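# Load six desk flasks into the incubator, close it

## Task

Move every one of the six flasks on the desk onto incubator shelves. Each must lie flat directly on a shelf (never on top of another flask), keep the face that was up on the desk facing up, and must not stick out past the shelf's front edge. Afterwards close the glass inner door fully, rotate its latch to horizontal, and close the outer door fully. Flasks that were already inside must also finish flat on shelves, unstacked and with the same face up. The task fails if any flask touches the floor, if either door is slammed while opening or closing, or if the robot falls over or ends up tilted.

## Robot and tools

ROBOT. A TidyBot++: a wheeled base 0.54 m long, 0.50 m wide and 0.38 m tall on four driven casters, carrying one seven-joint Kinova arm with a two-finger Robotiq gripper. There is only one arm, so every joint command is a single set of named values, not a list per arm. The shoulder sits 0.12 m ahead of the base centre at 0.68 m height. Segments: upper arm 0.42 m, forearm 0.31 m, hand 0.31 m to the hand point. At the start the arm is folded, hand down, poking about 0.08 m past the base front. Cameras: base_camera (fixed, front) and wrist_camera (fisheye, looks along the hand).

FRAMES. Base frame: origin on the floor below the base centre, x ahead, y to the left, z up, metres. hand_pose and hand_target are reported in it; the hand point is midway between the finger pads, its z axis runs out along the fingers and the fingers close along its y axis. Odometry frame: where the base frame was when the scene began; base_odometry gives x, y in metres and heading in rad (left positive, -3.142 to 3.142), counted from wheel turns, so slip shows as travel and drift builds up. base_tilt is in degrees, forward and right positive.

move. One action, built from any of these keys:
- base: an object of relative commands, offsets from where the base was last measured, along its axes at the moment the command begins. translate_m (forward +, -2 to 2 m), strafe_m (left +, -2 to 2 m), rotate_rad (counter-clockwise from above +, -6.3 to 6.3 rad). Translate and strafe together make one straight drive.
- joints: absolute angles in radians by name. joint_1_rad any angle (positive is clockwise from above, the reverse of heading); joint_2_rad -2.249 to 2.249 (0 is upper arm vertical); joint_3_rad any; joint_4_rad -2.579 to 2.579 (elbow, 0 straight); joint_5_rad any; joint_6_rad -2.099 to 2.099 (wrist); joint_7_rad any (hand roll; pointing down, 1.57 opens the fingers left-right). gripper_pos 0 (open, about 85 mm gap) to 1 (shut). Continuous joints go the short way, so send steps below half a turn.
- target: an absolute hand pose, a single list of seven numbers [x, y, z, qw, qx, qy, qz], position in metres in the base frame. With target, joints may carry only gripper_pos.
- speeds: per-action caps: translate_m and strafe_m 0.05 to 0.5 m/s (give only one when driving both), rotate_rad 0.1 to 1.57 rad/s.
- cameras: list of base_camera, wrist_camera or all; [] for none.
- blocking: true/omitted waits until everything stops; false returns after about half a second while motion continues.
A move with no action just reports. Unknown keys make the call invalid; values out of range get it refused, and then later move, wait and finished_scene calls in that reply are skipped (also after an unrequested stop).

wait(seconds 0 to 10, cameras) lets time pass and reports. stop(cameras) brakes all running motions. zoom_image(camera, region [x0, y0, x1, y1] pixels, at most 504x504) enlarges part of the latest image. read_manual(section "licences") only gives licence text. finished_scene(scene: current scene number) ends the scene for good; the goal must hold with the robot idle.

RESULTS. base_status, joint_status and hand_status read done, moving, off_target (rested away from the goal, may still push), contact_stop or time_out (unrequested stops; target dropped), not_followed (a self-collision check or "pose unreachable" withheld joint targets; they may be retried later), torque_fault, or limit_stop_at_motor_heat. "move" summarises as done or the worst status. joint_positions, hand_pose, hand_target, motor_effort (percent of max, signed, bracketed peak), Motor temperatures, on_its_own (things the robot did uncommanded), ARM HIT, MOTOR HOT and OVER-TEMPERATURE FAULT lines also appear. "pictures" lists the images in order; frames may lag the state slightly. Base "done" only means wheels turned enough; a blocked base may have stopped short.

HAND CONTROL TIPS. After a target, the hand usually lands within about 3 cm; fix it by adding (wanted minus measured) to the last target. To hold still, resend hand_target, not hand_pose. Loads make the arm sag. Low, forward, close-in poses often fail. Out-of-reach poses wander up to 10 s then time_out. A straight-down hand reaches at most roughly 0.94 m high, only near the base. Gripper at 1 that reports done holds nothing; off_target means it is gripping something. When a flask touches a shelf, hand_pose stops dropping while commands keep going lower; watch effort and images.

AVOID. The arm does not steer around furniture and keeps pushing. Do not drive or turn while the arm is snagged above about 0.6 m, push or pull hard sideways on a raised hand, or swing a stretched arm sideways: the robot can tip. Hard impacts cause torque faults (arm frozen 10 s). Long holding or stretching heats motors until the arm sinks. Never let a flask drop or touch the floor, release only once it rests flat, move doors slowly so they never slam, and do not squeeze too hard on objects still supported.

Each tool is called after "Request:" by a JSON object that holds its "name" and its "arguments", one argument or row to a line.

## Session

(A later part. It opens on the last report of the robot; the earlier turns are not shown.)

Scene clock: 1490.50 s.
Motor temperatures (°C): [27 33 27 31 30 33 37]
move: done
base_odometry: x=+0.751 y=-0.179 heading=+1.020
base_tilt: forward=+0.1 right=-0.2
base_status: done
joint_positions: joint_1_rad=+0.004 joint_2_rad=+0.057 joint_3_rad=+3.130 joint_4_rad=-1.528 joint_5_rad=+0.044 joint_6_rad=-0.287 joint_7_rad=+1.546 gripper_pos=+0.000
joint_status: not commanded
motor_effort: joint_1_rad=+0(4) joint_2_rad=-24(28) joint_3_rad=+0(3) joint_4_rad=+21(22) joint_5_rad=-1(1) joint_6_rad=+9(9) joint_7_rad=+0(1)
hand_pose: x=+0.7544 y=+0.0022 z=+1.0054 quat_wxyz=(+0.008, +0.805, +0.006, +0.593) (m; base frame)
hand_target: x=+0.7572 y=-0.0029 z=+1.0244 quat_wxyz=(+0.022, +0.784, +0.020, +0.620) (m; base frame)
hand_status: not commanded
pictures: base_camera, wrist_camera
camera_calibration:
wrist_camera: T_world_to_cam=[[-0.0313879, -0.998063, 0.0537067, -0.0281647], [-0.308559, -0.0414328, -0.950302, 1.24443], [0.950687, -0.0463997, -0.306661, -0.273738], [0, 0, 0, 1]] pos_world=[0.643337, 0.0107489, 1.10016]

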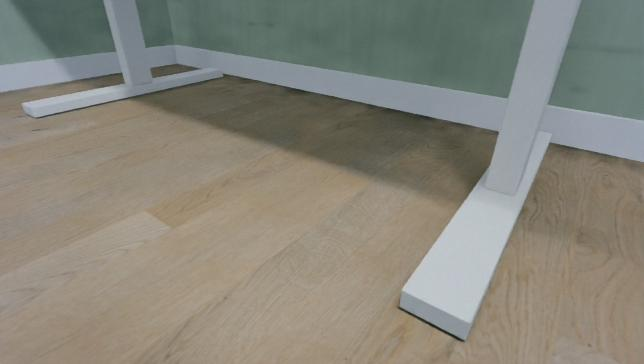

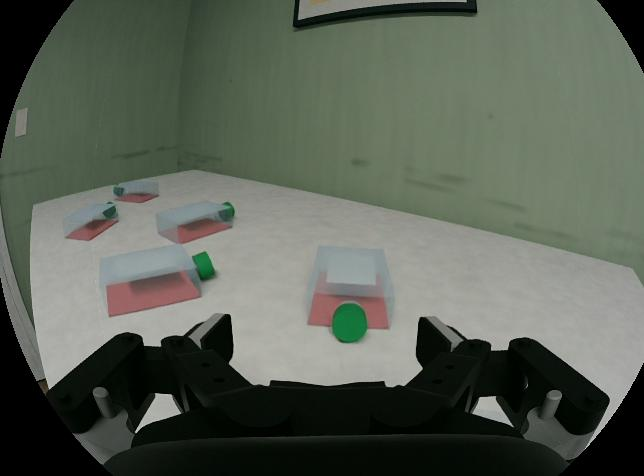

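Request:
{"name": "move", "arguments": {
  "base": {"rotate_rad": -0.06, "strafe_m": 0.027},
  "joints": {"joint_2_rad": 0.17},
  "cameras": ["wrist_camera"]
}}

Request:
{"name": "zoom_image", "arguments": {
  "camera": "wrist_camera",
  "region": [210, 200, 440, 400]
}}

Scene clock: 1514.53 s.
Motor temperatures (°C): [27 33 27 31 30 33 37]
move: done
base_odometry: x=+0.728 y=-0.165 heading=+0.961
base_tilt: forward=+0.0 right=-0.2
base_status: done
joint_positions: joint_1_rad=+0.007 joint_2_rad=+0.156 joint_3_rad=+3.132 joint_4_rad=-1.526 joint_5_rad=+0.044 joint_6_rad=-0.269 joint_7_rad=+1.549 gripper_pos=+0.000
joint_status: all done
motor_effort: joint_1_rad=-1(2) joint_2_rad=-25(30) joint_3_rad=+0(2) joint_4_rad=+19(21) joint_5_rad=+0(2) joint_6_rad=+7(9) joint_7_rad=+0(2)
hand_pose: x=+0.7858 y=-0.0008 z=+0.9473 quat_wxyz=(+0.009, +0.828, +0.006, +0.561) (m; base frame)
hand_target: x=+0.7936 y=-0.0033 z=+0.9455 quat_wxyz=(+0.020, +0.820, +0.020, +0.572) (m; base frame)
hand_status: not commanded
pictures: wrist_camera
camera_calibration:
wrist_camera: T_world_to_cam=[[-0.0299552, -0.997826, 0.0587037, -0.0329751], [-0.382744, -0.0428033, -0.922862, 1.23099], [0.923369, -0.050113, -0.38063, -0.229995], [0, 0, 0, 1]] pos_world=[0.682536, 0.00826117, 1.05042]

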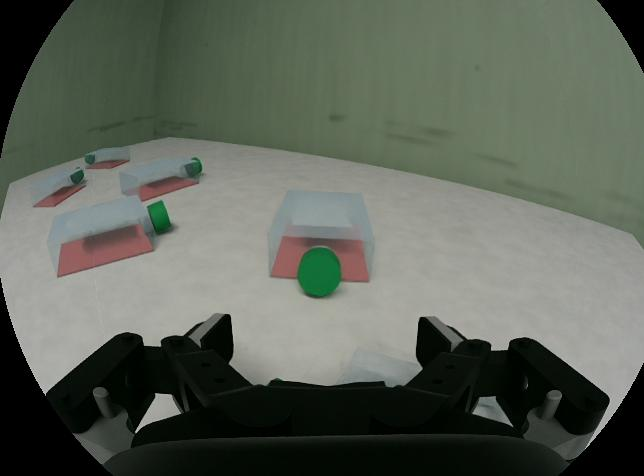

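Scaled by 2.191.

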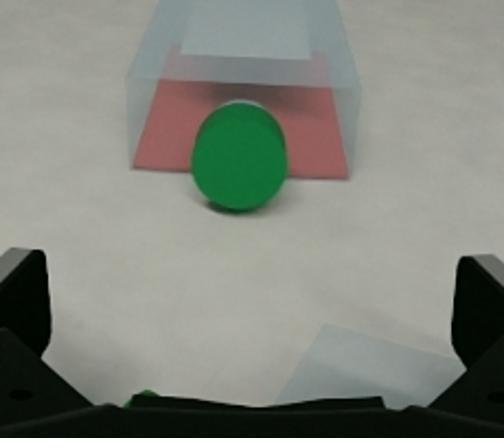

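Request:
{"name": "move", "arguments": {
  "joints": {"joint_2_rad": 0.02},
  "cameras": ["wrist_camera"]
}}

Scene clock: 1523.33 s.
Motor temperatures (°C): [27 33 27 31 30 33 37]
move: done
base_odometry: x=+0.728 y=-0.165 heading=+0.961
base_tilt: forward=+0.0 right=-0.2
base_status: not commanded
joint_positions: joint_1_rad=+0.007 joint_2_rad=+0.023 joint_3_rad=+3.132 joint_4_rad=-1.532 joint_5_rad=+0.044 joint_6_rad=-0.269 joint_7_rad=+1.549 gripper_pos=+0.000
joint_status: all done
motor_effort: joint_1_rad=-1(1) joint_2_rad=-23(31) joint_3_rad=+0(0) joint_4_rad=+21(23) joint_5_rad=+0(1) joint_6_rad=+9(9) joint_7_rad=+0(1)
hand_pose: x=+0.7442 y=-0.0005 z=+1.0296 quat_wxyz=(+0.010, +0.791, +0.006, +0.612) (m; base frame)
hand_target: x=+0.7466 y=-0.0028 z=+1.0434 quat_wxyz=(+0.022, +0.775, +0.019, +0.632) (m; base frame)
hand_status: not commanded
pictures: wrist_camera
camera_calibration:
wrist_camera: T_world_to_cam=[[-0.0372376, -0.997776, 0.055285, -0.0298017], [-0.262799, -0.0435983, -0.963865, 1.24405], [0.964132, -0.0504209, -0.260591, -0.314127], [0, 0, 0, 1]] pos_world=[0.628684, 0.00866424, 1.11888]

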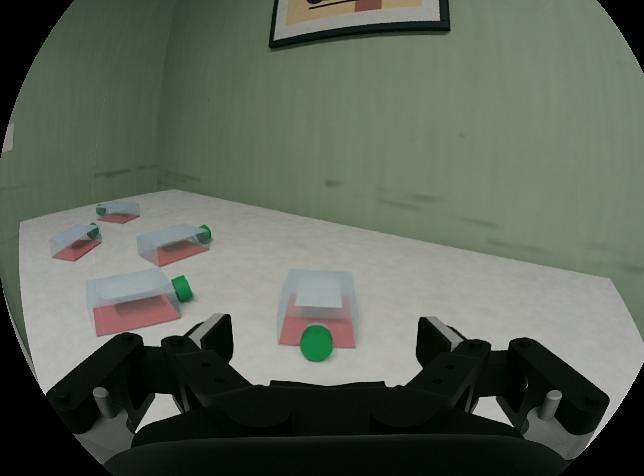

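Request:
{"name": "move", "arguments": {
  "base": {"rotate_rad": -0.609},
  "joints": {"gripper_pos": 0.97, "joint_6_rad": -0.213},
  "cameras": []
}}

Request:
{"name": "move", "arguments": {
  "base": {"translate_m": -0.30, "strafe_m": 0.327},
  "cameras": ["wrist_camera"]
}}

Scene clock: 1552.23 s.
Motor temperatures (°C): [27 33 27 31 30 33 37]
move: done
base_odometry: x=+0.728 y=-0.165 heading=+0.352
base_tilt: forward=+0.0 right=-0.2
base_status: done
joint_positions: joint_1_rad=+0.015 joint_2_rad=+0.023 joint_3_rad=+3.141 joint_4_rad=-1.532 joint_5_rad=+0.044 joint_6_rad=-0.269 joint_7_rad=+1.549 gripper_pos=+0.970
joint_status: all done
motor_effort: joint_1_rad=+0(4) joint_2_rad=-23(25) joint_3_rad=+0(3) joint_4_rad=+21(22) joint_5_rad=+0(1) joint_6_rad=+9(9) joint_7_rad=+0(1)
hand_pose: x=+0.7442 y=-0.0110 z=+1.0296 quat_wxyz=(+0.015, +0.791, -0.001, +0.612) (m; base frame)
hand_target: x=+0.7466 y=-0.0028 z=+1.0434 quat_wxyz=(+0.022, +0.775, +0.019, +0.632) (m; base frame)
hand_status: not commanded
pictures: none
No camera images: "cameras" was empty.

Scene clock: 1554.47 s.
Motor temperatures (°C): [27 33 27 31 30 33 37]
move: done
base_odometry: x=+0.333 y=+0.039 heading=+0.351
base_tilt: forward=+0.0 right=-0.2
base_status: done
joint_positions: joint_1_rad=+0.014 joint_2_rad=+0.021 joint_3_rad=+3.138 joint_4_rad=-1.532 joint_5_rad=+0.044 joint_6_rad=-0.269 joint_7_rad=+1.549 gripper_pos=+0.970
joint_status: not commanded
motor_effort: joint_1_rad=-1(2) joint_2_rad=-24(26) joint_3_rad=+0(2) joint_4_rad=+21(22) joint_5_rad=+0(1) joint_6_rad=+9(10) joint_7_rad=+0(1)
hand_pose: x=+0.7434 y=-0.0087 z=+1.0310 quat_wxyz=(+0.014, +0.790, +0.001, +0.613) (m; base frame)
hand_target: x=+0.7466 y=-0.0028 z=+1.0434 quat_wxyz=(+0.022, +0.775, +0.019, +0.632) (m; base frame)
hand_status: not commanded
pictures: wrist_camera
camera_calibration:
wrist_camera: T_world_to_cam=[[-0.0504158, -0.99719, 0.0554116, -0.0283305], [-0.261176, -0.0403876, -0.964446, 1.24422], [0.963974, -0.0630955, -0.258406, -0.315683], [0, 0, 0, 1]] pos_world=[0.627841, 0.00208187, 1.11998]

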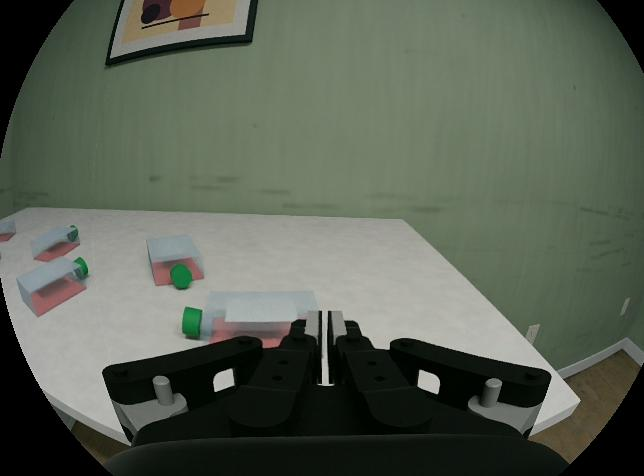

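Request:
{"name": "move", "arguments": {
  "joints": {"joint_2_rad": 0.17},
  "cameras": []
}}

Request:
{"name": "move", "arguments": {
  "base": {"translate_m": 0.15},
  "speeds": {"translate_m": 0.08},
  "cameras": ["wrist_camera"]
}}

Scene clock: 1575.17 s.
Motor temperatures (°C): [27 33 27 31 30 33 37]
move: done
base_odometry: x=+0.333 y=+0.039 heading=+0.351
base_tilt: forward=+0.0 right=-0.2
base_status: not commanded
joint_positions: joint_1_rad=+0.014 joint_2_rad=+0.179 joint_3_rad=+3.138 joint_4_rad=-1.533 joint_5_rad=+0.044 joint_6_rad=-0.269 joint_7_rad=+1.549 gripper_pos=+0.970
joint_status: all done
motor_effort: joint_1_rad=+0(1) joint_2_rad=-29(33) joint_3_rad=+0(0) joint_4_rad=+21(23) joint_5_rad=+0(1) joint_6_rad=+9(9) joint_7_rad=+0(1)
hand_pose: x=+0.7905 y=-0.0093 z=+0.9281 quat_wxyz=(+0.013, +0.836, +0.001, +0.549) (m; base frame)
hand_target: x=+0.7936 y=-0.0033 z=+0.9455 quat_wxyz=(+0.020, +0.820, +0.020, +0.572) (m; base frame)
hand_status: not commanded
pictures: none
No camera images: "cameras" was empty.

Scene clock: 1577.60 s.
Motor temperatures (°C): [27 33 27 31 30 33 37]
move: done
base_odometry: x=+0.474 y=+0.090 heading=+0.352
base_tilt: forward=+0.0 right=-0.2
base_status: done
joint_positions: joint_1_rad=+0.014 joint_2_rad=+0.178 joint_3_rad=+3.138 joint_4_rad=-1.533 joint_5_rad=+0.044 joint_6_rad=-0.269 joint_7_rad=+1.549 gripper_pos=+0.970
joint_status: not commanded
motor_effort: joint_1_rad=+0(2) joint_2_rad=-28(32) joint_3_rad=+0(1) joint_4_rad=+21(22) joint_5_rad=+0(1) joint_6_rad=+9(9) joint_7_rad=+0(1)
hand_pose: x=+0.7904 y=-0.0093 z=+0.9284 quat_wxyz=(+0.013, +0.836, +0.001, +0.549) (m; base frame)
hand_target: x=+0.7936 y=-0.0033 z=+0.9455 quat_wxyz=(+0.020, +0.820, +0.020, +0.572) (m; base frame)
hand_status: not commanded
pictures: wrist_camera
camera_calibration:
wrist_camera: T_world_to_cam=[[-0.0412603, -0.997318, 0.0604497, -0.0328848], [-0.409693, -0.0382937, -0.911419, 1.22576], [0.91129, -0.0623713, -0.407014, -0.207922], [0, 0, 0, 1]] pos_world=[0.690305, 0.00117397, 1.03454]

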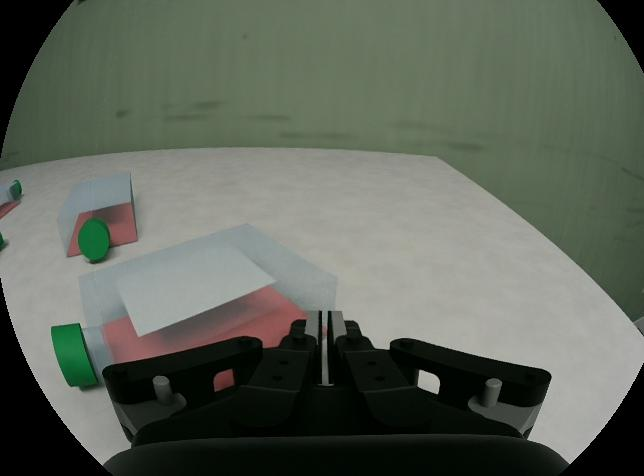

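Request:
{"name": "move", "arguments": {
  "base": {"translate_m": 0.045},
  "speeds": {"translate_m": 0.08},
  "cameras": ["wrist_camera"]
}}

Scene clock: 1585.10 s.
Motor temperatures (°C): [27 33 27 31 30 33 37]
move: done
base_odometry: x=+0.517 y=+0.106 heading=+0.352
base_tilt: forward=+0.1 right=-0.2
base_status: done
joint_positions: joint_1_rad=+0.014 joint_2_rad=+0.177 joint_3_rad=+3.138 joint_4_rad=-1.533 joint_5_rad=+0.044 joint_6_rad=-0.269 joint_7_rad=+1.549 gripper_pos=+0.970
joint_status: not commanded
motor_effort: joint_1_rad=+0(1) joint_2_rad=-29(32) joint_3_rad=+0(1) joint_4_rad=+21(22) joint_5_rad=+0(1) joint_6_rad=+8(9) joint_7_rad=+0(1)
hand_pose: x=+0.7902 y=-0.0093 z=+0.9289 quat_wxyz=(+0.013, +0.836, +0.001, +0.549) (m; base frame)
hand_target: x=+0.7936 y=-0.0033 z=+0.9455 quat_wxyz=(+0.020, +0.820, +0.020, +0.572) (m; base frame)
hand_status: not commanded
pictures: wrist_camera
camera_calibration:
wrist_camera: T_world_to_cam=[[-0.0413066, -0.997318, 0.0604186, -0.0328532], [-0.408997, -0.038294, -0.911732, 1.22588], [0.9116, -0.0623716, -0.406319, -0.208508], [0, 0, 0, 1]] pos_world=[0.690102, 0.00117397, 1.03494]

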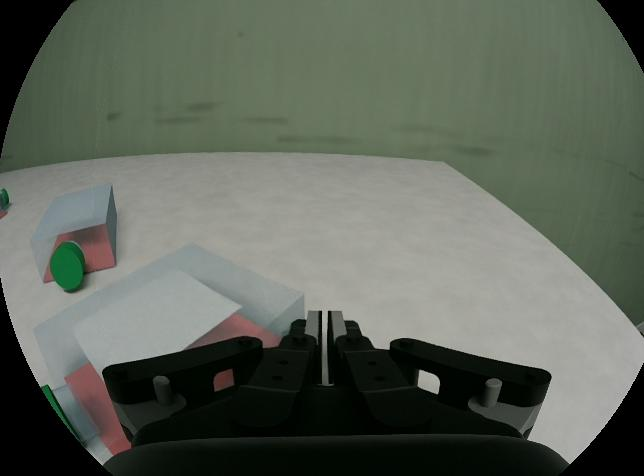

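Request:
{"name": "move", "arguments": {
  "base": {"translate_m": -0.17},
  "speeds": {"translate_m": 0.2},
  "cameras": ["wrist_camera"]
}}

Scene clock: 1594.17 s.
Motor temperatures (°C): [27 33 27 31 30 33 37]
move: done
base_odometry: x=+0.357 y=+0.047 heading=+0.353
base_tilt: forward=+0.1 right=-0.2
base_status: done
joint_positions: joint_1_rad=+0.014 joint_2_rad=+0.175 joint_3_rad=+3.138 joint_4_rad=-1.533 joint_5_rad=+0.044 joint_6_rad=-0.269 joint_7_rad=+1.549 gripper_pos=+0.970
joint_status: not commanded
motor_effort: joint_1_rad=+0(2) joint_2_rad=-28(32) joint_3_rad=+0(1) joint_4_rad=+21(22) joint_5_rad=+0(1) joint_6_rad=+9(9) joint_7_rad=+0(1)
hand_pose: x=+0.7897 y=-0.0093 z=+0.9304 quat_wxyz=(+0.013, +0.835, +0.001, +0.550) (m; base frame)
hand_target: x=+0.7936 y=-0.0033 z=+0.9455 quat_wxyz=(+0.020, +0.820, +0.020, +0.572) (m; base frame)
hand_status: not commanded
pictures: wrist_camera
camera_calibration:
wrist_camera: T_world_to_cam=[[-0.0414931, -0.997308, 0.0604589, -0.0328715], [-0.407037, -0.0383892, -0.912604, 1.2262], [0.912469, -0.0624758, -0.404349, -0.209925], [0, 0, 0, 1]] pos_world=[0.689295, 0.00117448, 1.03614]

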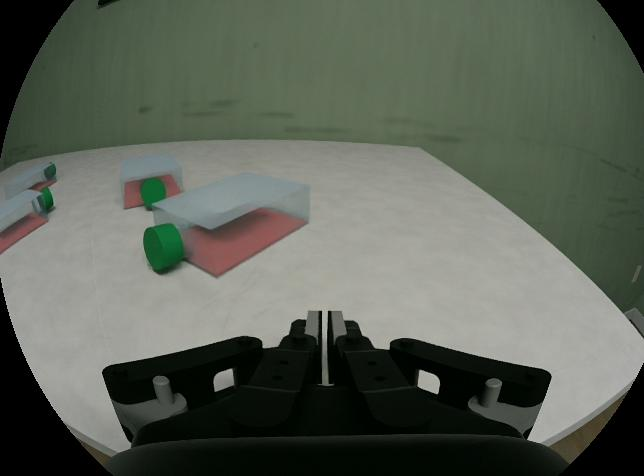

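Request:
{"name": "move", "arguments": {
  "joints": {"joint_2_rad": 0.03, "gripper_pos": 0.0},
  "cameras": []
}}

Request:
{"name": "move", "arguments": {
  "base": {"translate_m": 0.151, "strafe_m": 0.593},
  "cameras": []
}}

Request:
{"name": "move", "arguments": {
  "base": {"rotate_rad": -0.575},
  "cameras": ["base_camera", "wrist_camera"]
}}

Scene clock: 1623.77 s.
Motor temperatures (°C): [27 33 27 31 30 33 37]
move: done
base_odometry: x=+0.357 y=+0.047 heading=+0.353
base_tilt: forward=+0.0 right=-0.2
base_status: not commanded
joint_positions: joint_1_rad=+0.014 joint_2_rad=+0.032 joint_3_rad=+3.138 joint_4_rad=-1.533 joint_5_rad=+0.044 joint_6_rad=-0.269 joint_7_rad=+1.549 gripper_pos=+0.000
joint_status: all done
motor_effort: joint_1_rad=-1(1) joint_2_rad=-23(32) joint_3_rad=+0(0) joint_4_rad=+21(22) joint_5_rad=+0(1) joint_6_rad=+9(9) joint_7_rad=+0(1)
hand_pose: x=+0.7472 y=-0.0087 z=+1.0238 quat_wxyz=(+0.014, +0.793, +0.001, +0.609) (m; base frame)
hand_target: x=+0.7502 y=-0.0028 z=+1.0371 quat_wxyz=(+0.022, +0.778, +0.019, +0.628) (m; base frame)
hand_status: not commanded
pictures: none
No camera images: "cameras" was empty.

Scene clock: 1626.37 s.
Motor temperatures (°C): [27 33 27 31 30 33 37]
move: done
base_odometry: x=+0.294 y=+0.656 heading=+0.353
base_tilt: forward=+0.1 right=-0.2
base_status: done
joint_positions: joint_1_rad=+0.014 joint_2_rad=+0.032 joint_3_rad=+3.138 joint_4_rad=-1.533 joint_5_rad=+0.044 joint_6_rad=-0.269 joint_7_rad=+1.549 gripper_pos=+0.000
joint_status: not commanded
motor_effort: joint_1_rad=-1(3) joint_2_rad=-23(25) joint_3_rad=+0(2) joint_4_rad=+21(22) joint_5_rad=+0(1) joint_6_rad=+9(9) joint_7_rad=+1(1)
hand_pose: x=+0.7472 y=-0.0087 z=+1.0238 quat_wxyz=(+0.014, +0.793, +0.001, +0.609) (m; base frame)
hand_target: x=+0.7502 y=-0.0028 z=+1.0371 quat_wxyz=(+0.022, +0.778, +0.019, +0.628) (m; base frame)
hand_status: not commanded
pictures: none
No camera images: "cameras" was empty.

Scene clock: 1627.93 s.
Motor temperatures (°C): [27 33 27 31 30 33 37]
move: done
base_odometry: x=+0.294 y=+0.656 heading=-0.222
base_tilt: forward=+0.0 right=-0.2
base_status: done
joint_positions: joint_1_rad=+0.018 joint_2_rad=+0.032 joint_3_rad=+3.143 joint_4_rad=-1.533 joint_5_rad=+0.044 joint_6_rad=-0.269 joint_7_rad=+1.549 gripper_pos=+0.000
joint_status: not commanded
motor_effort: joint_1_rad=+0(4) joint_2_rad=-24(25) joint_3_rad=+0(3) joint_4_rad=+21(22) joint_5_rad=-1(1) joint_6_rad=+9(9) joint_7_rad=-1(1)
hand_pose: x=+0.7472 y=-0.0142 z=+1.0238 quat_wxyz=(+0.017, +0.793, -0.003, +0.609) (m; base frame)
hand_target: x=+0.7502 y=-0.0028 z=+1.0371 quat_wxyz=(+0.022, +0.778, +0.019, +0.628) (m; base frame)
hand_status: not commanded
pictures: base_camera, wrist_camera
camera_calibration:
wrist_camera: T_world_to_cam=[[-0.0585936, -0.996715, 0.0559142, -0.027725], [-0.27259, -0.0379075, -0.961383, 1.24354], [0.960345, -0.0715725, -0.269473, -0.30757], [0, 0, 0, 1]] pos_world=[0.632726, -0.0025078, 1.11419]

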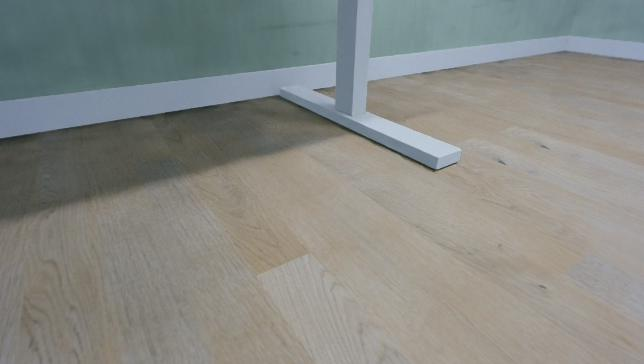

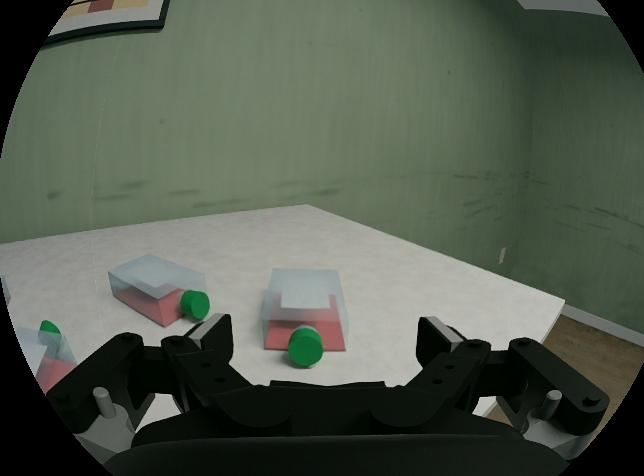

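Request:
{"name": "move", "arguments": {
  "base": {"rotate_rad": 0.06, "strafe_m": -0.043},
  "joints": {"joint_2_rad": 0.17},
  "cameras": ["wrist_camera"]
}}

Request:
{"name": "zoom_image", "arguments": {
  "camera": "wrist_camera",
  "region": [210, 200, 440, 400]
}}

Scene clock: 1655.60 s.
Motor temperatures (°C): [27 33 27 31 30 33 37]
move: done
base_odometry: x=+0.284 y=+0.614 heading=-0.162
base_tilt: forward=+0.1 right=-0.1
base_status: done
joint_positions: joint_1_rad=+0.013 joint_2_rad=+0.178 joint_3_rad=+3.137 joint_4_rad=-1.533 joint_5_rad=+0.044 joint_6_rad=-0.269 joint_7_rad=+1.549 gripper_pos=+0.000
joint_status: all done
motor_effort: joint_1_rad=+0(3) joint_2_rad=-29(33) joint_3_rad=+0(3) joint_4_rad=+21(23) joint_5_rad=+0(1) joint_6_rad=+9(9) joint_7_rad=-1(1)
hand_pose: x=+0.7904 y=-0.0081 z=+0.9286 quat_wxyz=(+0.013, +0.836, +0.002, +0.549) (m; base frame)
hand_target: x=+0.7936 y=-0.0033 z=+0.9455 quat_wxyz=(+0.020, +0.820, +0.020, +0.572) (m; base frame)
hand_status: not commanded
pictures: wrist_camera
camera_calibration:
wrist_camera: T_world_to_cam=[[-0.0394797, -0.997399, 0.0603059, -0.0329798], [-0.409416, -0.0389075, -0.911518, 1.22576], [0.911493, -0.0606767, -0.406815, -0.208069], [0, 0, 0, 1]] pos_world=[0.690195, 0.00217222, 1.03464]

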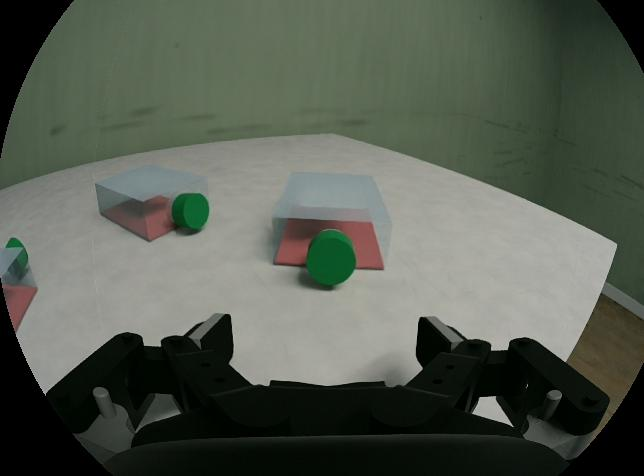

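Scaled by 2.191.

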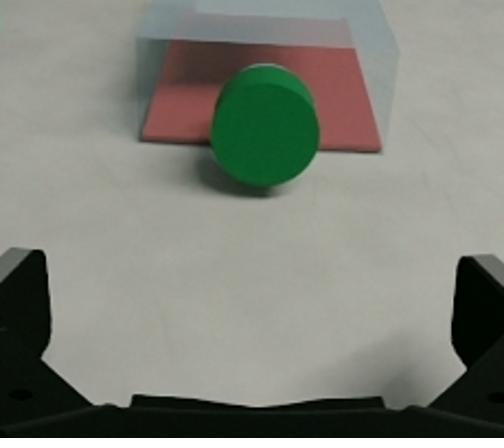

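Request:
{"name": "move", "arguments": {
  "base": {"translate_m": 0.1, "strafe_m": -0.005},
  "speeds": {"translate_m": 0.1},
  "cameras": ["wrist_camera"]
}}

Request:
{"name": "zoom_image", "arguments": {
  "camera": "wrist_camera",
  "region": [210, 200, 440, 400]
}}

Scene clock: 1667.63 s.
Motor temperatures (°C): [27 33 27 31 30 33 37]
move: done
base_odometry: x=+0.382 y=+0.593 heading=-0.162
base_tilt: forward=+0.0 right=-0.2
base_status: done
joint_positions: joint_1_rad=+0.013 joint_2_rad=+0.178 joint_3_rad=+3.137 joint_4_rad=-1.533 joint_5_rad=+0.044 joint_6_rad=-0.269 joint_7_rad=+1.549 gripper_pos=+0.000
joint_status: not commanded
motor_effort: joint_1_rad=+0(1) joint_2_rad=-29(32) joint_3_rad=+0(1) joint_4_rad=+21(22) joint_5_rad=+0(1) joint_6_rad=+8(9) joint_7_rad=+0(1)
hand_pose: x=+0.7903 y=-0.0081 z=+0.9288 quat_wxyz=(+0.013, +0.836, +0.002, +0.549) (m; base frame)
hand_target: x=+0.7936 y=-0.0033 z=+0.9455 quat_wxyz=(+0.020, +0.820, +0.020, +0.572) (m; base frame)
hand_status: not commanded
pictures: wrist_camera
camera_calibration:
wrist_camera: T_world_to_cam=[[-0.0395022, -0.997399, 0.0602899, -0.0329637], [-0.409128, -0.0389028, -0.911647, 1.22583], [0.911621, -0.0606783, -0.406527, -0.208281], [0, 0, 0, 1]] pos_world=[0.690094, 0.00217221, 1.03484]

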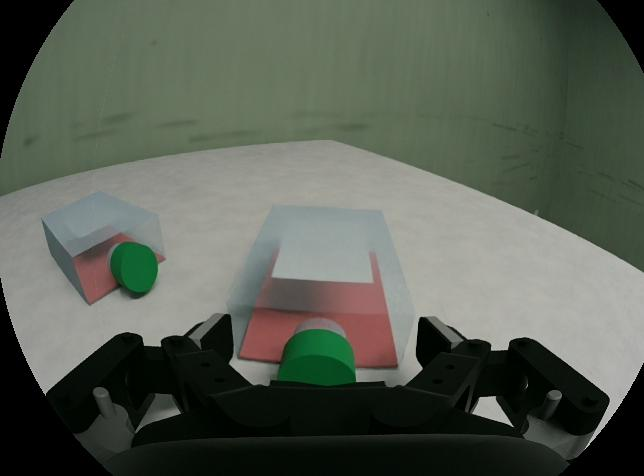

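Scaled by 2.191.

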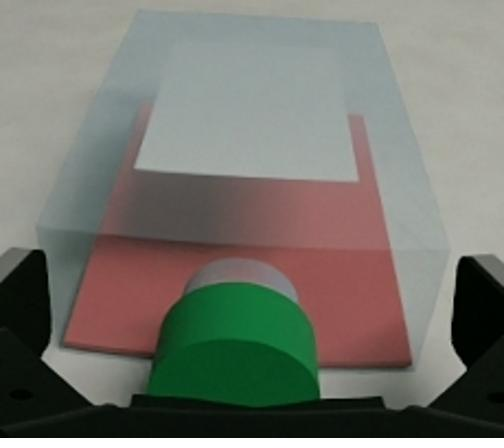

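Request:
{"name": "move", "arguments": {
  "joints": {"gripper_pos": 0.8},
  "cameras": ["wrist_camera"]
}}

Request:
{"name": "move", "arguments": {
  "joints": {"joint_2_rad": 0.05},
  "cameras": ["wrist_camera"]
}}

Scene clock: 1685.23 s.
Motor temperatures (°C): [27 33 27 31 30 33 37]
move: done
base_odometry: x=+0.382 y=+0.593 heading=-0.162
base_tilt: forward=+0.0 right=-0.2
base_status: not commanded
joint_positions: joint_1_rad=+0.013 joint_2_rad=+0.177 joint_3_rad=+3.137 joint_4_rad=-1.533 joint_5_rad=+0.044 joint_6_rad=-0.268 joint_7_rad=+1.549 gripper_pos=+0.800
joint_status: all done
motor_effort: joint_1_rad=+0(2) joint_2_rad=-29(30) joint_3_rad=+0(2) joint_4_rad=+21(21) joint_5_rad=+0(1) joint_6_rad=+8(9) joint_7_rad=+0(1)
hand_pose: x=+0.7902 y=-0.0081 z=+0.9292 quat_wxyz=(+0.013, +0.835, +0.002, +0.549) (m; base frame)
hand_target: x=+0.7936 y=-0.0033 z=+0.9455 quat_wxyz=(+0.020, +0.820, +0.020, +0.572) (m; base frame)
hand_status: not commanded
pictures: wrist_camera
camera_calibration:
wrist_camera: T_world_to_cam=[[-0.0395483, -0.997399, 0.06026, -0.0329232], [-0.408433, -0.0389031, -0.911959, 1.22591], [0.911931, -0.0606786, -0.405832, -0.209], [0, 0, 0, 1]] pos_world=[0.689992, 0.00217221, 1.03514]

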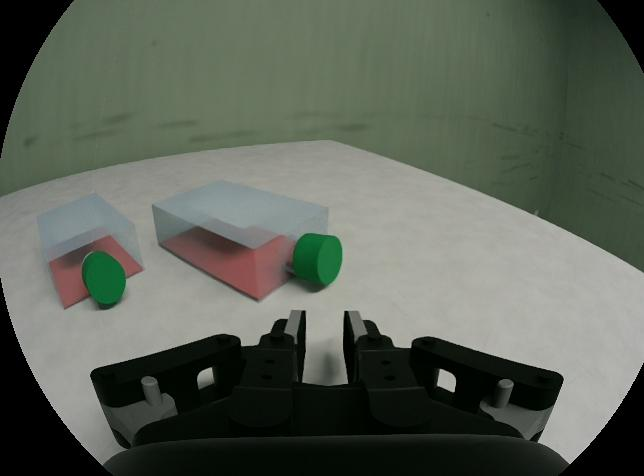

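Scene clock: 1686.30 s.
Motor temperatures (°C): [27 33 27 31 30 33 37]
move: done
base_odometry: x=+0.382 y=+0.593 heading=-0.162
base_tilt: forward=+0.0 right=-0.2
base_status: not commanded
joint_positions: joint_1_rad=+0.013 joint_2_rad=+0.053 joint_3_rad=+3.137 joint_4_rad=-1.533 joint_5_rad=+0.044 joint_6_rad=-0.268 joint_7_rad=+1.549 gripper_pos=+0.800
joint_status: all done
motor_effort: joint_1_rad=-1(1) joint_2_rad=-25(32) joint_3_rad=+0(0) joint_4_rad=+21(22) joint_5_rad=+0(1) joint_6_rad=+9(9) joint_7_rad=+0(1)
hand_pose: x=+0.7544 y=-0.0077 z=+1.0104 quat_wxyz=(+0.013, +0.800, +0.001, +0.600) (m; base frame)
hand_target: x=+0.7572 y=-0.0029 z=+1.0244 quat_wxyz=(+0.022, +0.784, +0.020, +0.620) (m; base frame)
hand_status: not commanded
pictures: wrist_camera
camera_calibration:
wrist_camera: T_world_to_cam=[[-0.0467607, -0.997308, 0.0564834, -0.0295244], [-0.292391, -0.0404032, -0.955445, 1.24175], [0.955155, -0.0611925, -0.289715, -0.293303], [0, 0, 0, 1]] pos_world=[0.641846, 0.00277786, 1.10312]

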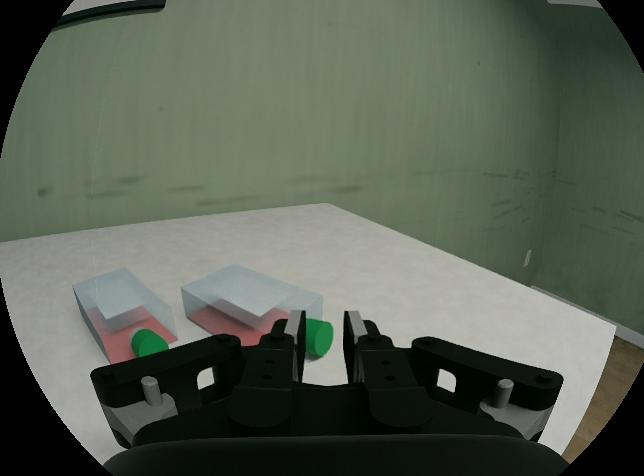

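Request:
{"name": "move", "arguments": {
  "base": {"translate_m": -0.12},
  "joints": {"gripper_pos": 0.0},
  "cameras": ["wrist_camera"]
}}

Request:
{"name": "zoom_image", "arguments": {
  "camera": "wrist_camera",
  "region": [60, 220, 420, 380]
}}

Scene clock: 1697.57 s.
Motor temperatures (°C): [27 33 27 31 30 33 37]
move: done
base_odometry: x=+0.264 y=+0.612 heading=-0.162
base_tilt: forward=+0.0 right=-0.2
base_status: done
joint_positions: joint_1_rad=+0.013 joint_2_rad=+0.053 joint_3_rad=+3.137 joint_4_rad=-1.533 joint_5_rad=+0.044 joint_6_rad=-0.268 joint_7_rad=+1.549 gripper_pos=+0.000
joint_status: all done
motor_effort: joint_1_rad=-1(2) joint_2_rad=-25(28) joint_3_rad=+0(1) joint_4_rad=+21(22) joint_5_rad=+0(1) joint_6_rad=+9(9) joint_7_rad=-1(1)
hand_pose: x=+0.7544 y=-0.0076 z=+1.0105 quat_wxyz=(+0.013, +0.800, +0.001, +0.600) (m; base frame)
hand_target: x=+0.7572 y=-0.0029 z=+1.0244 quat_wxyz=(+0.022, +0.784, +0.020, +0.620) (m; base frame)
hand_status: not commanded
pictures: wrist_camera
camera_calibration:
wrist_camera: T_world_to_cam=[[-0.0466757, -0.997314, 0.056443, -0.0294451], [-0.292177, -0.0404028, -0.955511, 1.24176], [0.955225, -0.0610905, -0.289506, -0.293446], [0, 0, 0, 1]] pos_world=[0.641745, 0.00287765, 1.10322]

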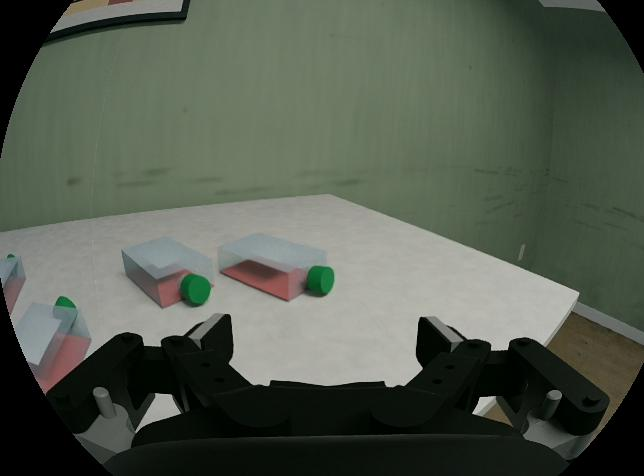

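Scaled by 1.400.

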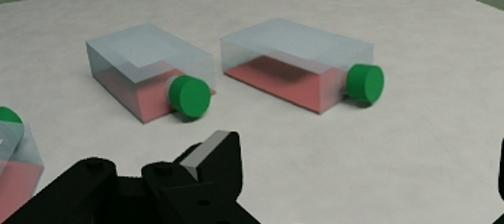

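Request:
{"name": "move", "arguments": {
  "base": {"translate_m": 0.579, "strafe_m": -0.775},
  "cameras": []
}}

Request:
{"name": "move", "arguments": {
  "base": {"rotate_rad": 1.074},
  "cameras": ["base_camera", "wrist_camera"]
}}

Scene clock: 1736.87 s.
Motor temperatures (°C): [27 33 27 31 30 33 37]
move: done
base_odometry: x=+0.710 y=-0.246 heading=-0.162
base_tilt: forward=+0.1 right=-0.2
base_status: done
joint_positions: joint_1_rad=+0.012 joint_2_rad=+0.053 joint_3_rad=+3.137 joint_4_rad=-1.533 joint_5_rad=+0.044 joint_6_rad=-0.268 joint_7_rad=+1.549 gripper_pos=+0.000
joint_status: not commanded
motor_effort: joint_1_rad=-1(2) joint_2_rad=-24(27) joint_3_rad=+0(3) joint_4_rad=+21(22) joint_5_rad=+0(1) joint_6_rad=+9(9) joint_7_rad=+0(1)
hand_pose: x=+0.7545 y=-0.0072 z=+1.0103 quat_wxyz=(+0.013, +0.800, +0.002, +0.600) (m; base frame)
hand_target: x=+0.7572 y=-0.0029 z=+1.0244 quat_wxyz=(+0.022, +0.784, +0.020, +0.620) (m; base frame)
hand_status: not commanded
pictures: none
No camera images: "cameras" was empty.

Scene clock: 1738.90 s.
Motor temperatures (°C): [27 33 27 31 30 33 37]
move: done
base_odometry: x=+0.710 y=-0.246 heading=+0.912
base_tilt: forward=+0.0 right=-0.2
base_status: done
joint_positions: joint_1_rad=+0.005 joint_2_rad=+0.053 joint_3_rad=+3.130 joint_4_rad=-1.533 joint_5_rad=+0.044 joint_6_rad=-0.268 joint_7_rad=+1.549 gripper_pos=+0.000
joint_status: not commanded
motor_effort: joint_1_rad=+0(4) joint_2_rad=-25(27) joint_3_rad=+0(3) joint_4_rad=+21(22) joint_5_rad=+0(1) joint_6_rad=+9(9) joint_7_rad=+0(1)
hand_pose: x=+0.7545 y=+0.0019 z=+1.0103 quat_wxyz=(+0.009, +0.800, +0.007, +0.600) (m; base frame)
hand_target: x=+0.7572 y=-0.0029 z=+1.0244 quat_wxyz=(+0.022, +0.784, +0.020, +0.620) (m; base frame)
hand_status: not commanded
pictures: base_camera, wrist_camera
camera_calibration:
wrist_camera: T_world_to_cam=[[-0.0315415, -0.997924, 0.0561514, -0.0311571], [-0.291913, -0.0445325, -0.955408, 1.24165], [0.955925, -0.0465263, -0.289902, -0.293226], [0, 0, 0, 1]] pos_world=[0.641771, 0.0105585, 1.10302]

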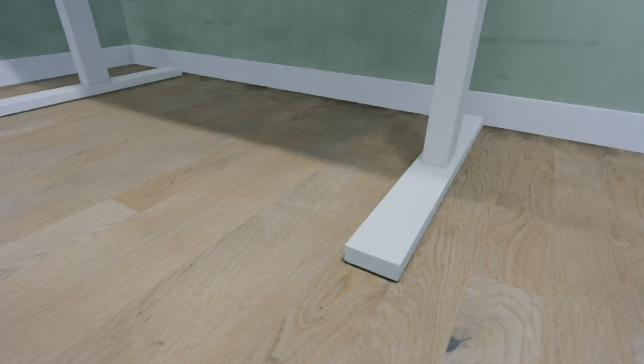

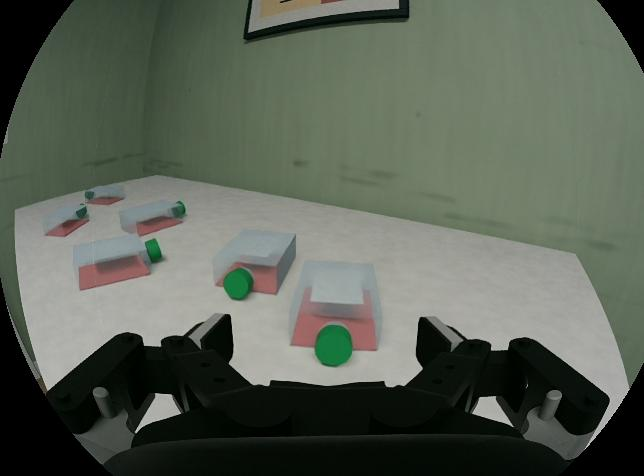

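Request:
{"name": "move", "arguments": {
  "base": {"rotate_rad": -0.065, "strafe_m": 0.044},
  "joints": {"joint_2_rad": 0.17},
  "cameras": ["wrist_camera"]
}}

Scene clock: 1755.77 s.
Motor temperatures (°C): [27 33 27 31 30 33 37]
move: done
base_odometry: x=+0.675 y=-0.219 heading=+0.846
base_tilt: forward=+0.1 right=-0.2
base_status: done
joint_positions: joint_1_rad=+0.007 joint_2_rad=+0.176 joint_3_rad=+3.133 joint_4_rad=-1.533 joint_5_rad=+0.044 joint_6_rad=-0.268 joint_7_rad=+1.549 gripper_pos=+0.000
joint_status: all done
motor_effort: joint_1_rad=+0(3) joint_2_rad=-29(32) joint_3_rad=+0(2) joint_4_rad=+21(22) joint_5_rad=-1(1) joint_6_rad=+9(9) joint_7_rad=+0(1)
hand_pose: x=+0.7900 y=-0.0014 z=+0.9297 quat_wxyz=(+0.009, +0.835, +0.006, +0.550) (m; base frame)
hand_target: x=+0.7936 y=-0.0033 z=+0.9455 quat_wxyz=(+0.020, +0.820, +0.020, +0.572) (m; base frame)
hand_status: not commanded
pictures: wrist_camera
camera_calibration:
wrist_camera: T_world_to_cam=[[-0.0293612, -0.997798, 0.0594725, -0.033602], [-0.407271, -0.0423935, -0.912323, 1.226], [0.912835, -0.0510084, -0.40513, -0.209467], [0, 0, 0, 1]] pos_world=[0.689538, 0.00776189, 1.03565]

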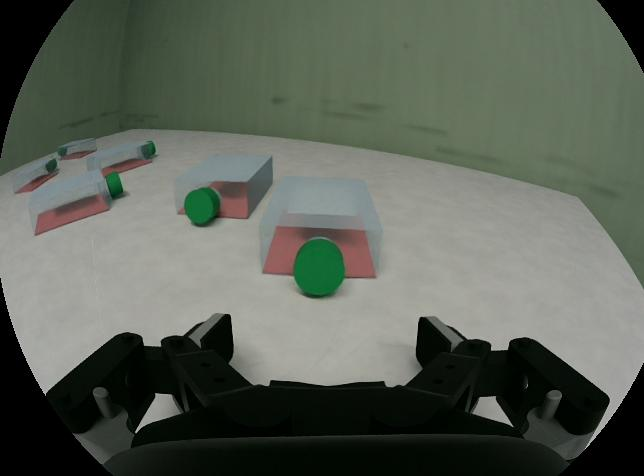

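Request:
{"name": "move", "arguments": {
  "base": {"translate_m": 0.092, "strafe_m": 0.003},
  "speeds": {"translate_m": 0.12},
  "cameras": ["wrist_camera"]
}}

Request:
{"name": "move", "arguments": {
  "joints": {"gripper_pos": 0.8},
  "cameras": ["wrist_camera"]
}}

Scene clock: 1763.57 s.
Motor temperatures (°C): [27 33 27 31 30 33 37]
move: done
base_odometry: x=+0.734 y=-0.148 heading=+0.847
base_tilt: forward=+0.0 right=-0.2
base_status: done
joint_positions: joint_1_rad=+0.007 joint_2_rad=+0.177 joint_3_rad=+3.133 joint_4_rad=-1.533 joint_5_rad=+0.044 joint_6_rad=-0.268 joint_7_rad=+1.549 gripper_pos=+0.000
joint_status: not commanded
motor_effort: joint_1_rad=+0(1) joint_2_rad=-29(32) joint_3_rad=+0(1) joint_4_rad=+21(22) joint_5_rad=+0(1) joint_6_rad=+8(9) joint_7_rad=-1(1)
hand_pose: x=+0.7902 y=-0.0014 z=+0.9291 quat_wxyz=(+0.009, +0.835, +0.006, +0.549) (m; base frame)
hand_target: x=+0.7936 y=-0.0033 z=+0.9455 quat_wxyz=(+0.020, +0.820, +0.020, +0.572) (m; base frame)
hand_status: not commanded
pictures: wrist_camera
camera_calibration:
wrist_camera: T_world_to_cam=[[-0.0293095, -0.997798, 0.0595014, -0.033629], [-0.408087, -0.0423953, -0.911958, 1.22585], [0.912472, -0.0510108, -0.405946, -0.208852], [0, 0, 0, 1]] pos_world=[0.689841, 0.0077619, 1.03515]

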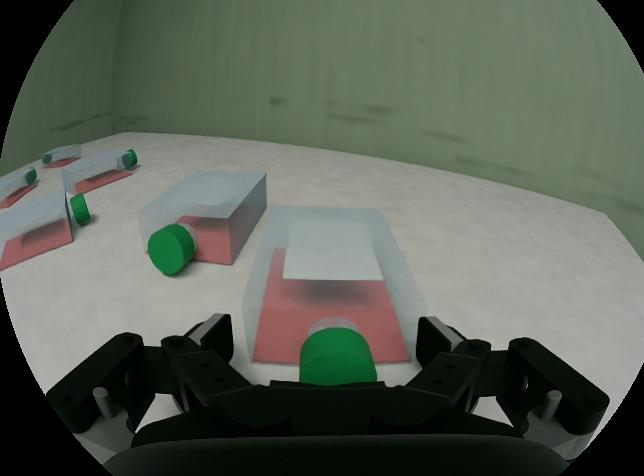

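Scene clock: 1764.57 s.
Motor temperatures (°C): [27 33 27 31 30 33 37]
move: done
base_odometry: x=+0.734 y=-0.148 heading=+0.847
base_tilt: forward=+0.0 right=-0.2
base_status: not commanded
joint_positions: joint_1_rad=+0.007 joint_2_rad=+0.177 joint_3_rad=+3.133 joint_4_rad=-1.533 joint_5_rad=+0.044 joint_6_rad=-0.268 joint_7_rad=+1.549 gripper_pos=+0.800
joint_status: all done
motor_effort: joint_1_rad=-1(1) joint_2_rad=-29(30) joint_3_rad=+0(1) joint_4_rad=+21(21) joint_5_rad=+0(1) joint_6_rad=+8(9) joint_7_rad=+0(1)
hand_pose: x=+0.7902 y=-0.0014 z=+0.9293 quat_wxyz=(+0.009, +0.835, +0.006, +0.550) (m; base frame)
hand_target: x=+0.7936 y=-0.0033 z=+0.9455 quat_wxyz=(+0.020, +0.820, +0.020, +0.572) (m; base frame)
hand_status: not commanded
pictures: wrist_camera
camera_calibration:
wrist_camera: T_world_to_cam=[[-0.0292888, -0.997794, 0.0595788, -0.033732], [-0.407766, -0.0424924, -0.912097, 1.22583], [0.912617, -0.0510084, -0.405622, -0.209154], [0, 0, 0, 1]] pos_world=[0.689739, 0.00776219, 1.03525]

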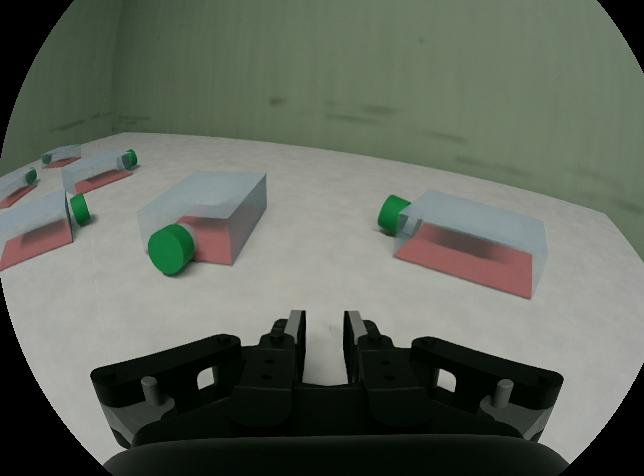

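Request:
{"name": "move", "arguments": {
  "base": {"translate_m": -0.12},
  "joints": {"joint_2_rad": 0.05, "gripper_pos": 0.0},
  "cameras": []
}}

Request:
{"name": "move", "arguments": {
  "base": {"rotate_rad": -0.09, "strafe_m": 0.191},
  "cameras": []
}}

Request:
{"name": "move", "arguments": {
  "joints": {"joint_2_rad": 0.17},
  "cameras": ["base_camera", "wrist_camera"]
}}

Request:
{"name": "zoom_image", "arguments": {
  "camera": "wrist_camera",
  "region": [210, 150, 440, 350]
}}

Scene clock: 1804.17 s.
Motor temperatures (°C): [27 33 27 31 30 33 37]
move: done
base_odometry: x=+0.654 y=-0.238 heading=+0.847
base_tilt: forward=+0.0 right=-0.2
base_status: done
joint_positions: joint_1_rad=+0.007 joint_2_rad=+0.049 joint_3_rad=+3.133 joint_4_rad=-1.533 joint_5_rad=+0.044 joint_6_rad=-0.268 joint_7_rad=+1.549 gripper_pos=+0.000
joint_status: all done
motor_effort: joint_1_rad=+0(2) joint_2_rad=-25(35) joint_3_rad=+0(2) joint_4_rad=+21(23) joint_5_rad=+0(1) joint_6_rad=+9(9) joint_7_rad=+0(1)
hand_pose: x=+0.7532 y=-0.0013 z=+1.0125 quat_wxyz=(+0.010, +0.799, +0.005, +0.602) (m; base frame)
hand_target: x=+0.7572 y=-0.0029 z=+1.0244 quat_wxyz=(+0.022, +0.784, +0.020, +0.620) (m; base frame)
hand_status: not commanded
pictures: none
No camera images: "cameras" was empty.

Scene clock: 1805.63 s.
Motor temperatures (°C): [27 33 27 31 30 33 37]
move: done
base_odometry: x=+0.511 y=-0.112 heading=+0.756
base_tilt: forward=+0.0 right=-0.2
base_status: done
joint_positions: joint_1_rad=+0.004 joint_2_rad=+0.049 joint_3_rad=+3.129 joint_4_rad=-1.533 joint_5_rad=+0.044 joint_6_rad=-0.268 joint_7_rad=+1.549 gripper_pos=+0.000
joint_status: not commanded
motor_effort: joint_1_rad=-1(5) joint_2_rad=-24(25) joint_3_rad=+0(4) joint_4_rad=+21(22) joint_5_rad=+0(1) joint_6_rad=+9(9) joint_7_rad=+0(1)
hand_pose: x=+0.7532 y=+0.0028 z=+1.0125 quat_wxyz=(+0.008, +0.799, +0.008, +0.602) (m; base frame)
hand_target: x=+0.7572 y=-0.0029 z=+1.0244 quat_wxyz=(+0.022, +0.784, +0.020, +0.620) (m; base frame)
hand_status: not commanded
pictures: none
No camera images: "cameras" was empty.

Scene clock: 1806.70 s.
Motor temperatures (°C): [27 33 27 31 30 33 37]
move: done
base_odometry: x=+0.511 y=-0.112 heading=+0.756
base_tilt: forward=+0.0 right=-0.2
base_status: not commanded
joint_positions: joint_1_rad=+0.004 joint_2_rad=+0.177 joint_3_rad=+3.129 joint_4_rad=-1.533 joint_5_rad=+0.044 joint_6_rad=-0.268 joint_7_rad=+1.549 gripper_pos=+0.000
joint_status: all done
motor_effort: joint_1_rad=+0(1) joint_2_rad=-28(32) joint_3_rad=+0(0) joint_4_rad=+21(22) joint_5_rad=+0(1) joint_6_rad=+9(9) joint_7_rad=+0(1)
hand_pose: x=+0.7901 y=+0.0027 z=+0.9291 quat_wxyz=(+0.007, +0.835, +0.008, +0.550) (m; base frame)
hand_target: x=+0.7936 y=-0.0033 z=+0.9455 quat_wxyz=(+0.020, +0.820, +0.020, +0.572) (m; base frame)
hand_status: not commanded
pictures: base_camera, wrist_camera
camera_calibration:
wrist_camera: T_world_to_cam=[[-0.0228925, -0.997997, 0.0589819, -0.0341332], [-0.407788, -0.0445448, -0.91199, 1.2258], [0.91279, -0.0449298, -0.405951, -0.208838], [0, 0, 0, 1]] pos_world=[0.689709, 0.011155, 1.03515]

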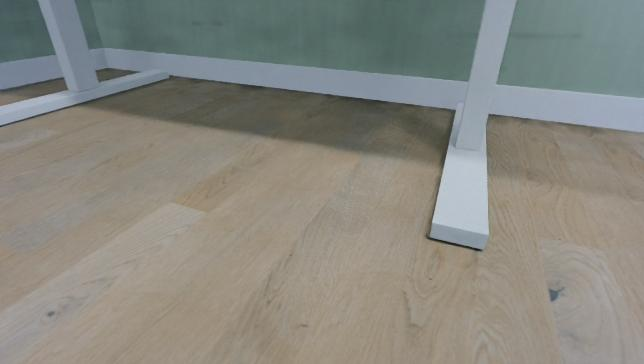

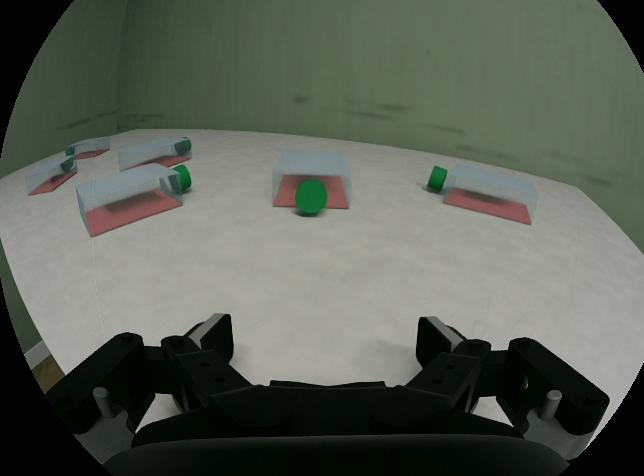

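Scaled by 2.191.

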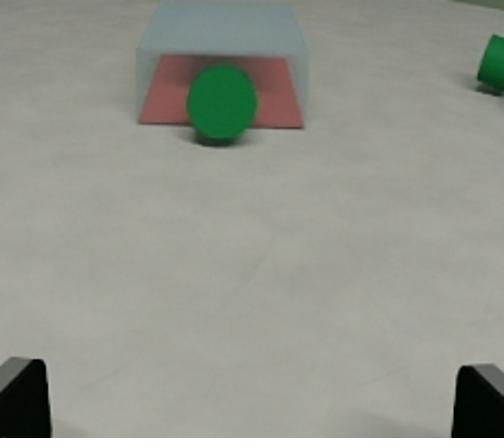

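Request:
{"name": "wait", "arguments": {
  "seconds": 0,
  "cameras": ["wrist_camera"]
}}

Request:
{"name": "zoom_image", "arguments": {
  "camera": "wrist_camera",
  "region": [220, 130, 420, 330]
}}

Scene clock: 1855.73 s.
Motor temperatures (°C): [27 33 27 31 30 33 37]
base_odometry: x=+0.511 y=-0.112 heading=+0.756
base_tilt: forward=+0.0 right=-0.2
base_status: not commanded
joint_positions: joint_1_rad=+0.004 joint_2_rad=+0.177 joint_3_rad=+3.129 joint_4_rad=-1.533 joint_5_rad=+0.044 joint_6_rad=-0.268 joint_7_rad=+1.549 gripper_pos=+0.000
joint_status: all done
motor_effort: joint_1_rad=+0(1) joint_2_rad=-29(32) joint_3_rad=+0(0) joint_4_rad=+21(22) joint_5_rad=+0(1) joint_6_rad=+9(9) joint_7_rad=+0(1)
hand_pose: x=+0.7901 y=+0.0027 z=+0.9291 quat_wxyz=(+0.007, +0.835, +0.008, +0.550) (m; base frame)
hand_target: x=+0.7936 y=-0.0033 z=+0.9455 quat_wxyz=(+0.020, +0.820, +0.020, +0.572) (m; base frame)
hand_status: not commanded
pictures: wrist_camera
camera_calibration:
wrist_camera: T_world_to_cam=[[-0.0228925, -0.997997, 0.0589819, -0.0341332], [-0.407788, -0.0445448, -0.91199, 1.2258], [0.91279, -0.0449298, -0.405951, -0.208838], [0, 0, 0, 1]] pos_world=[0.689709, 0.011155, 1.03515]

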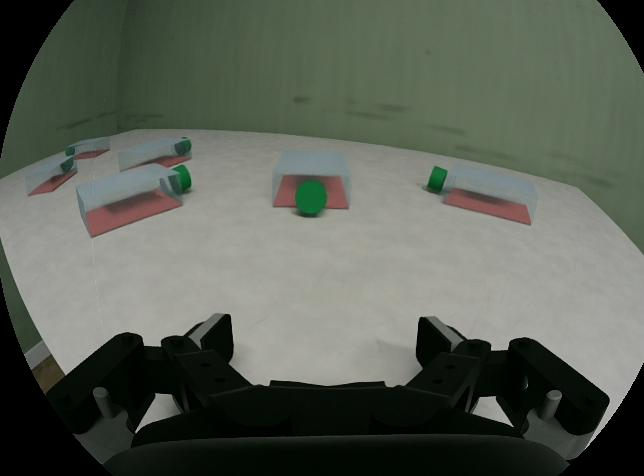

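Scaled by 2.520.

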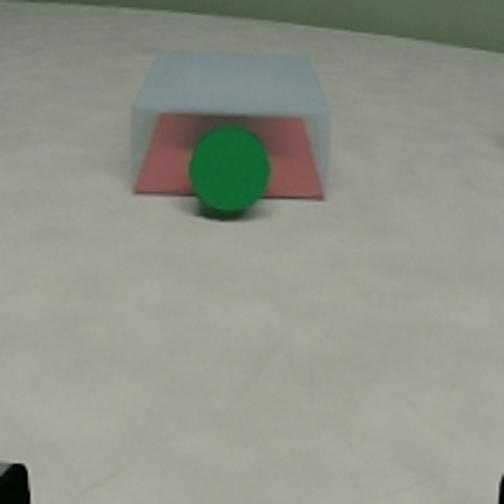

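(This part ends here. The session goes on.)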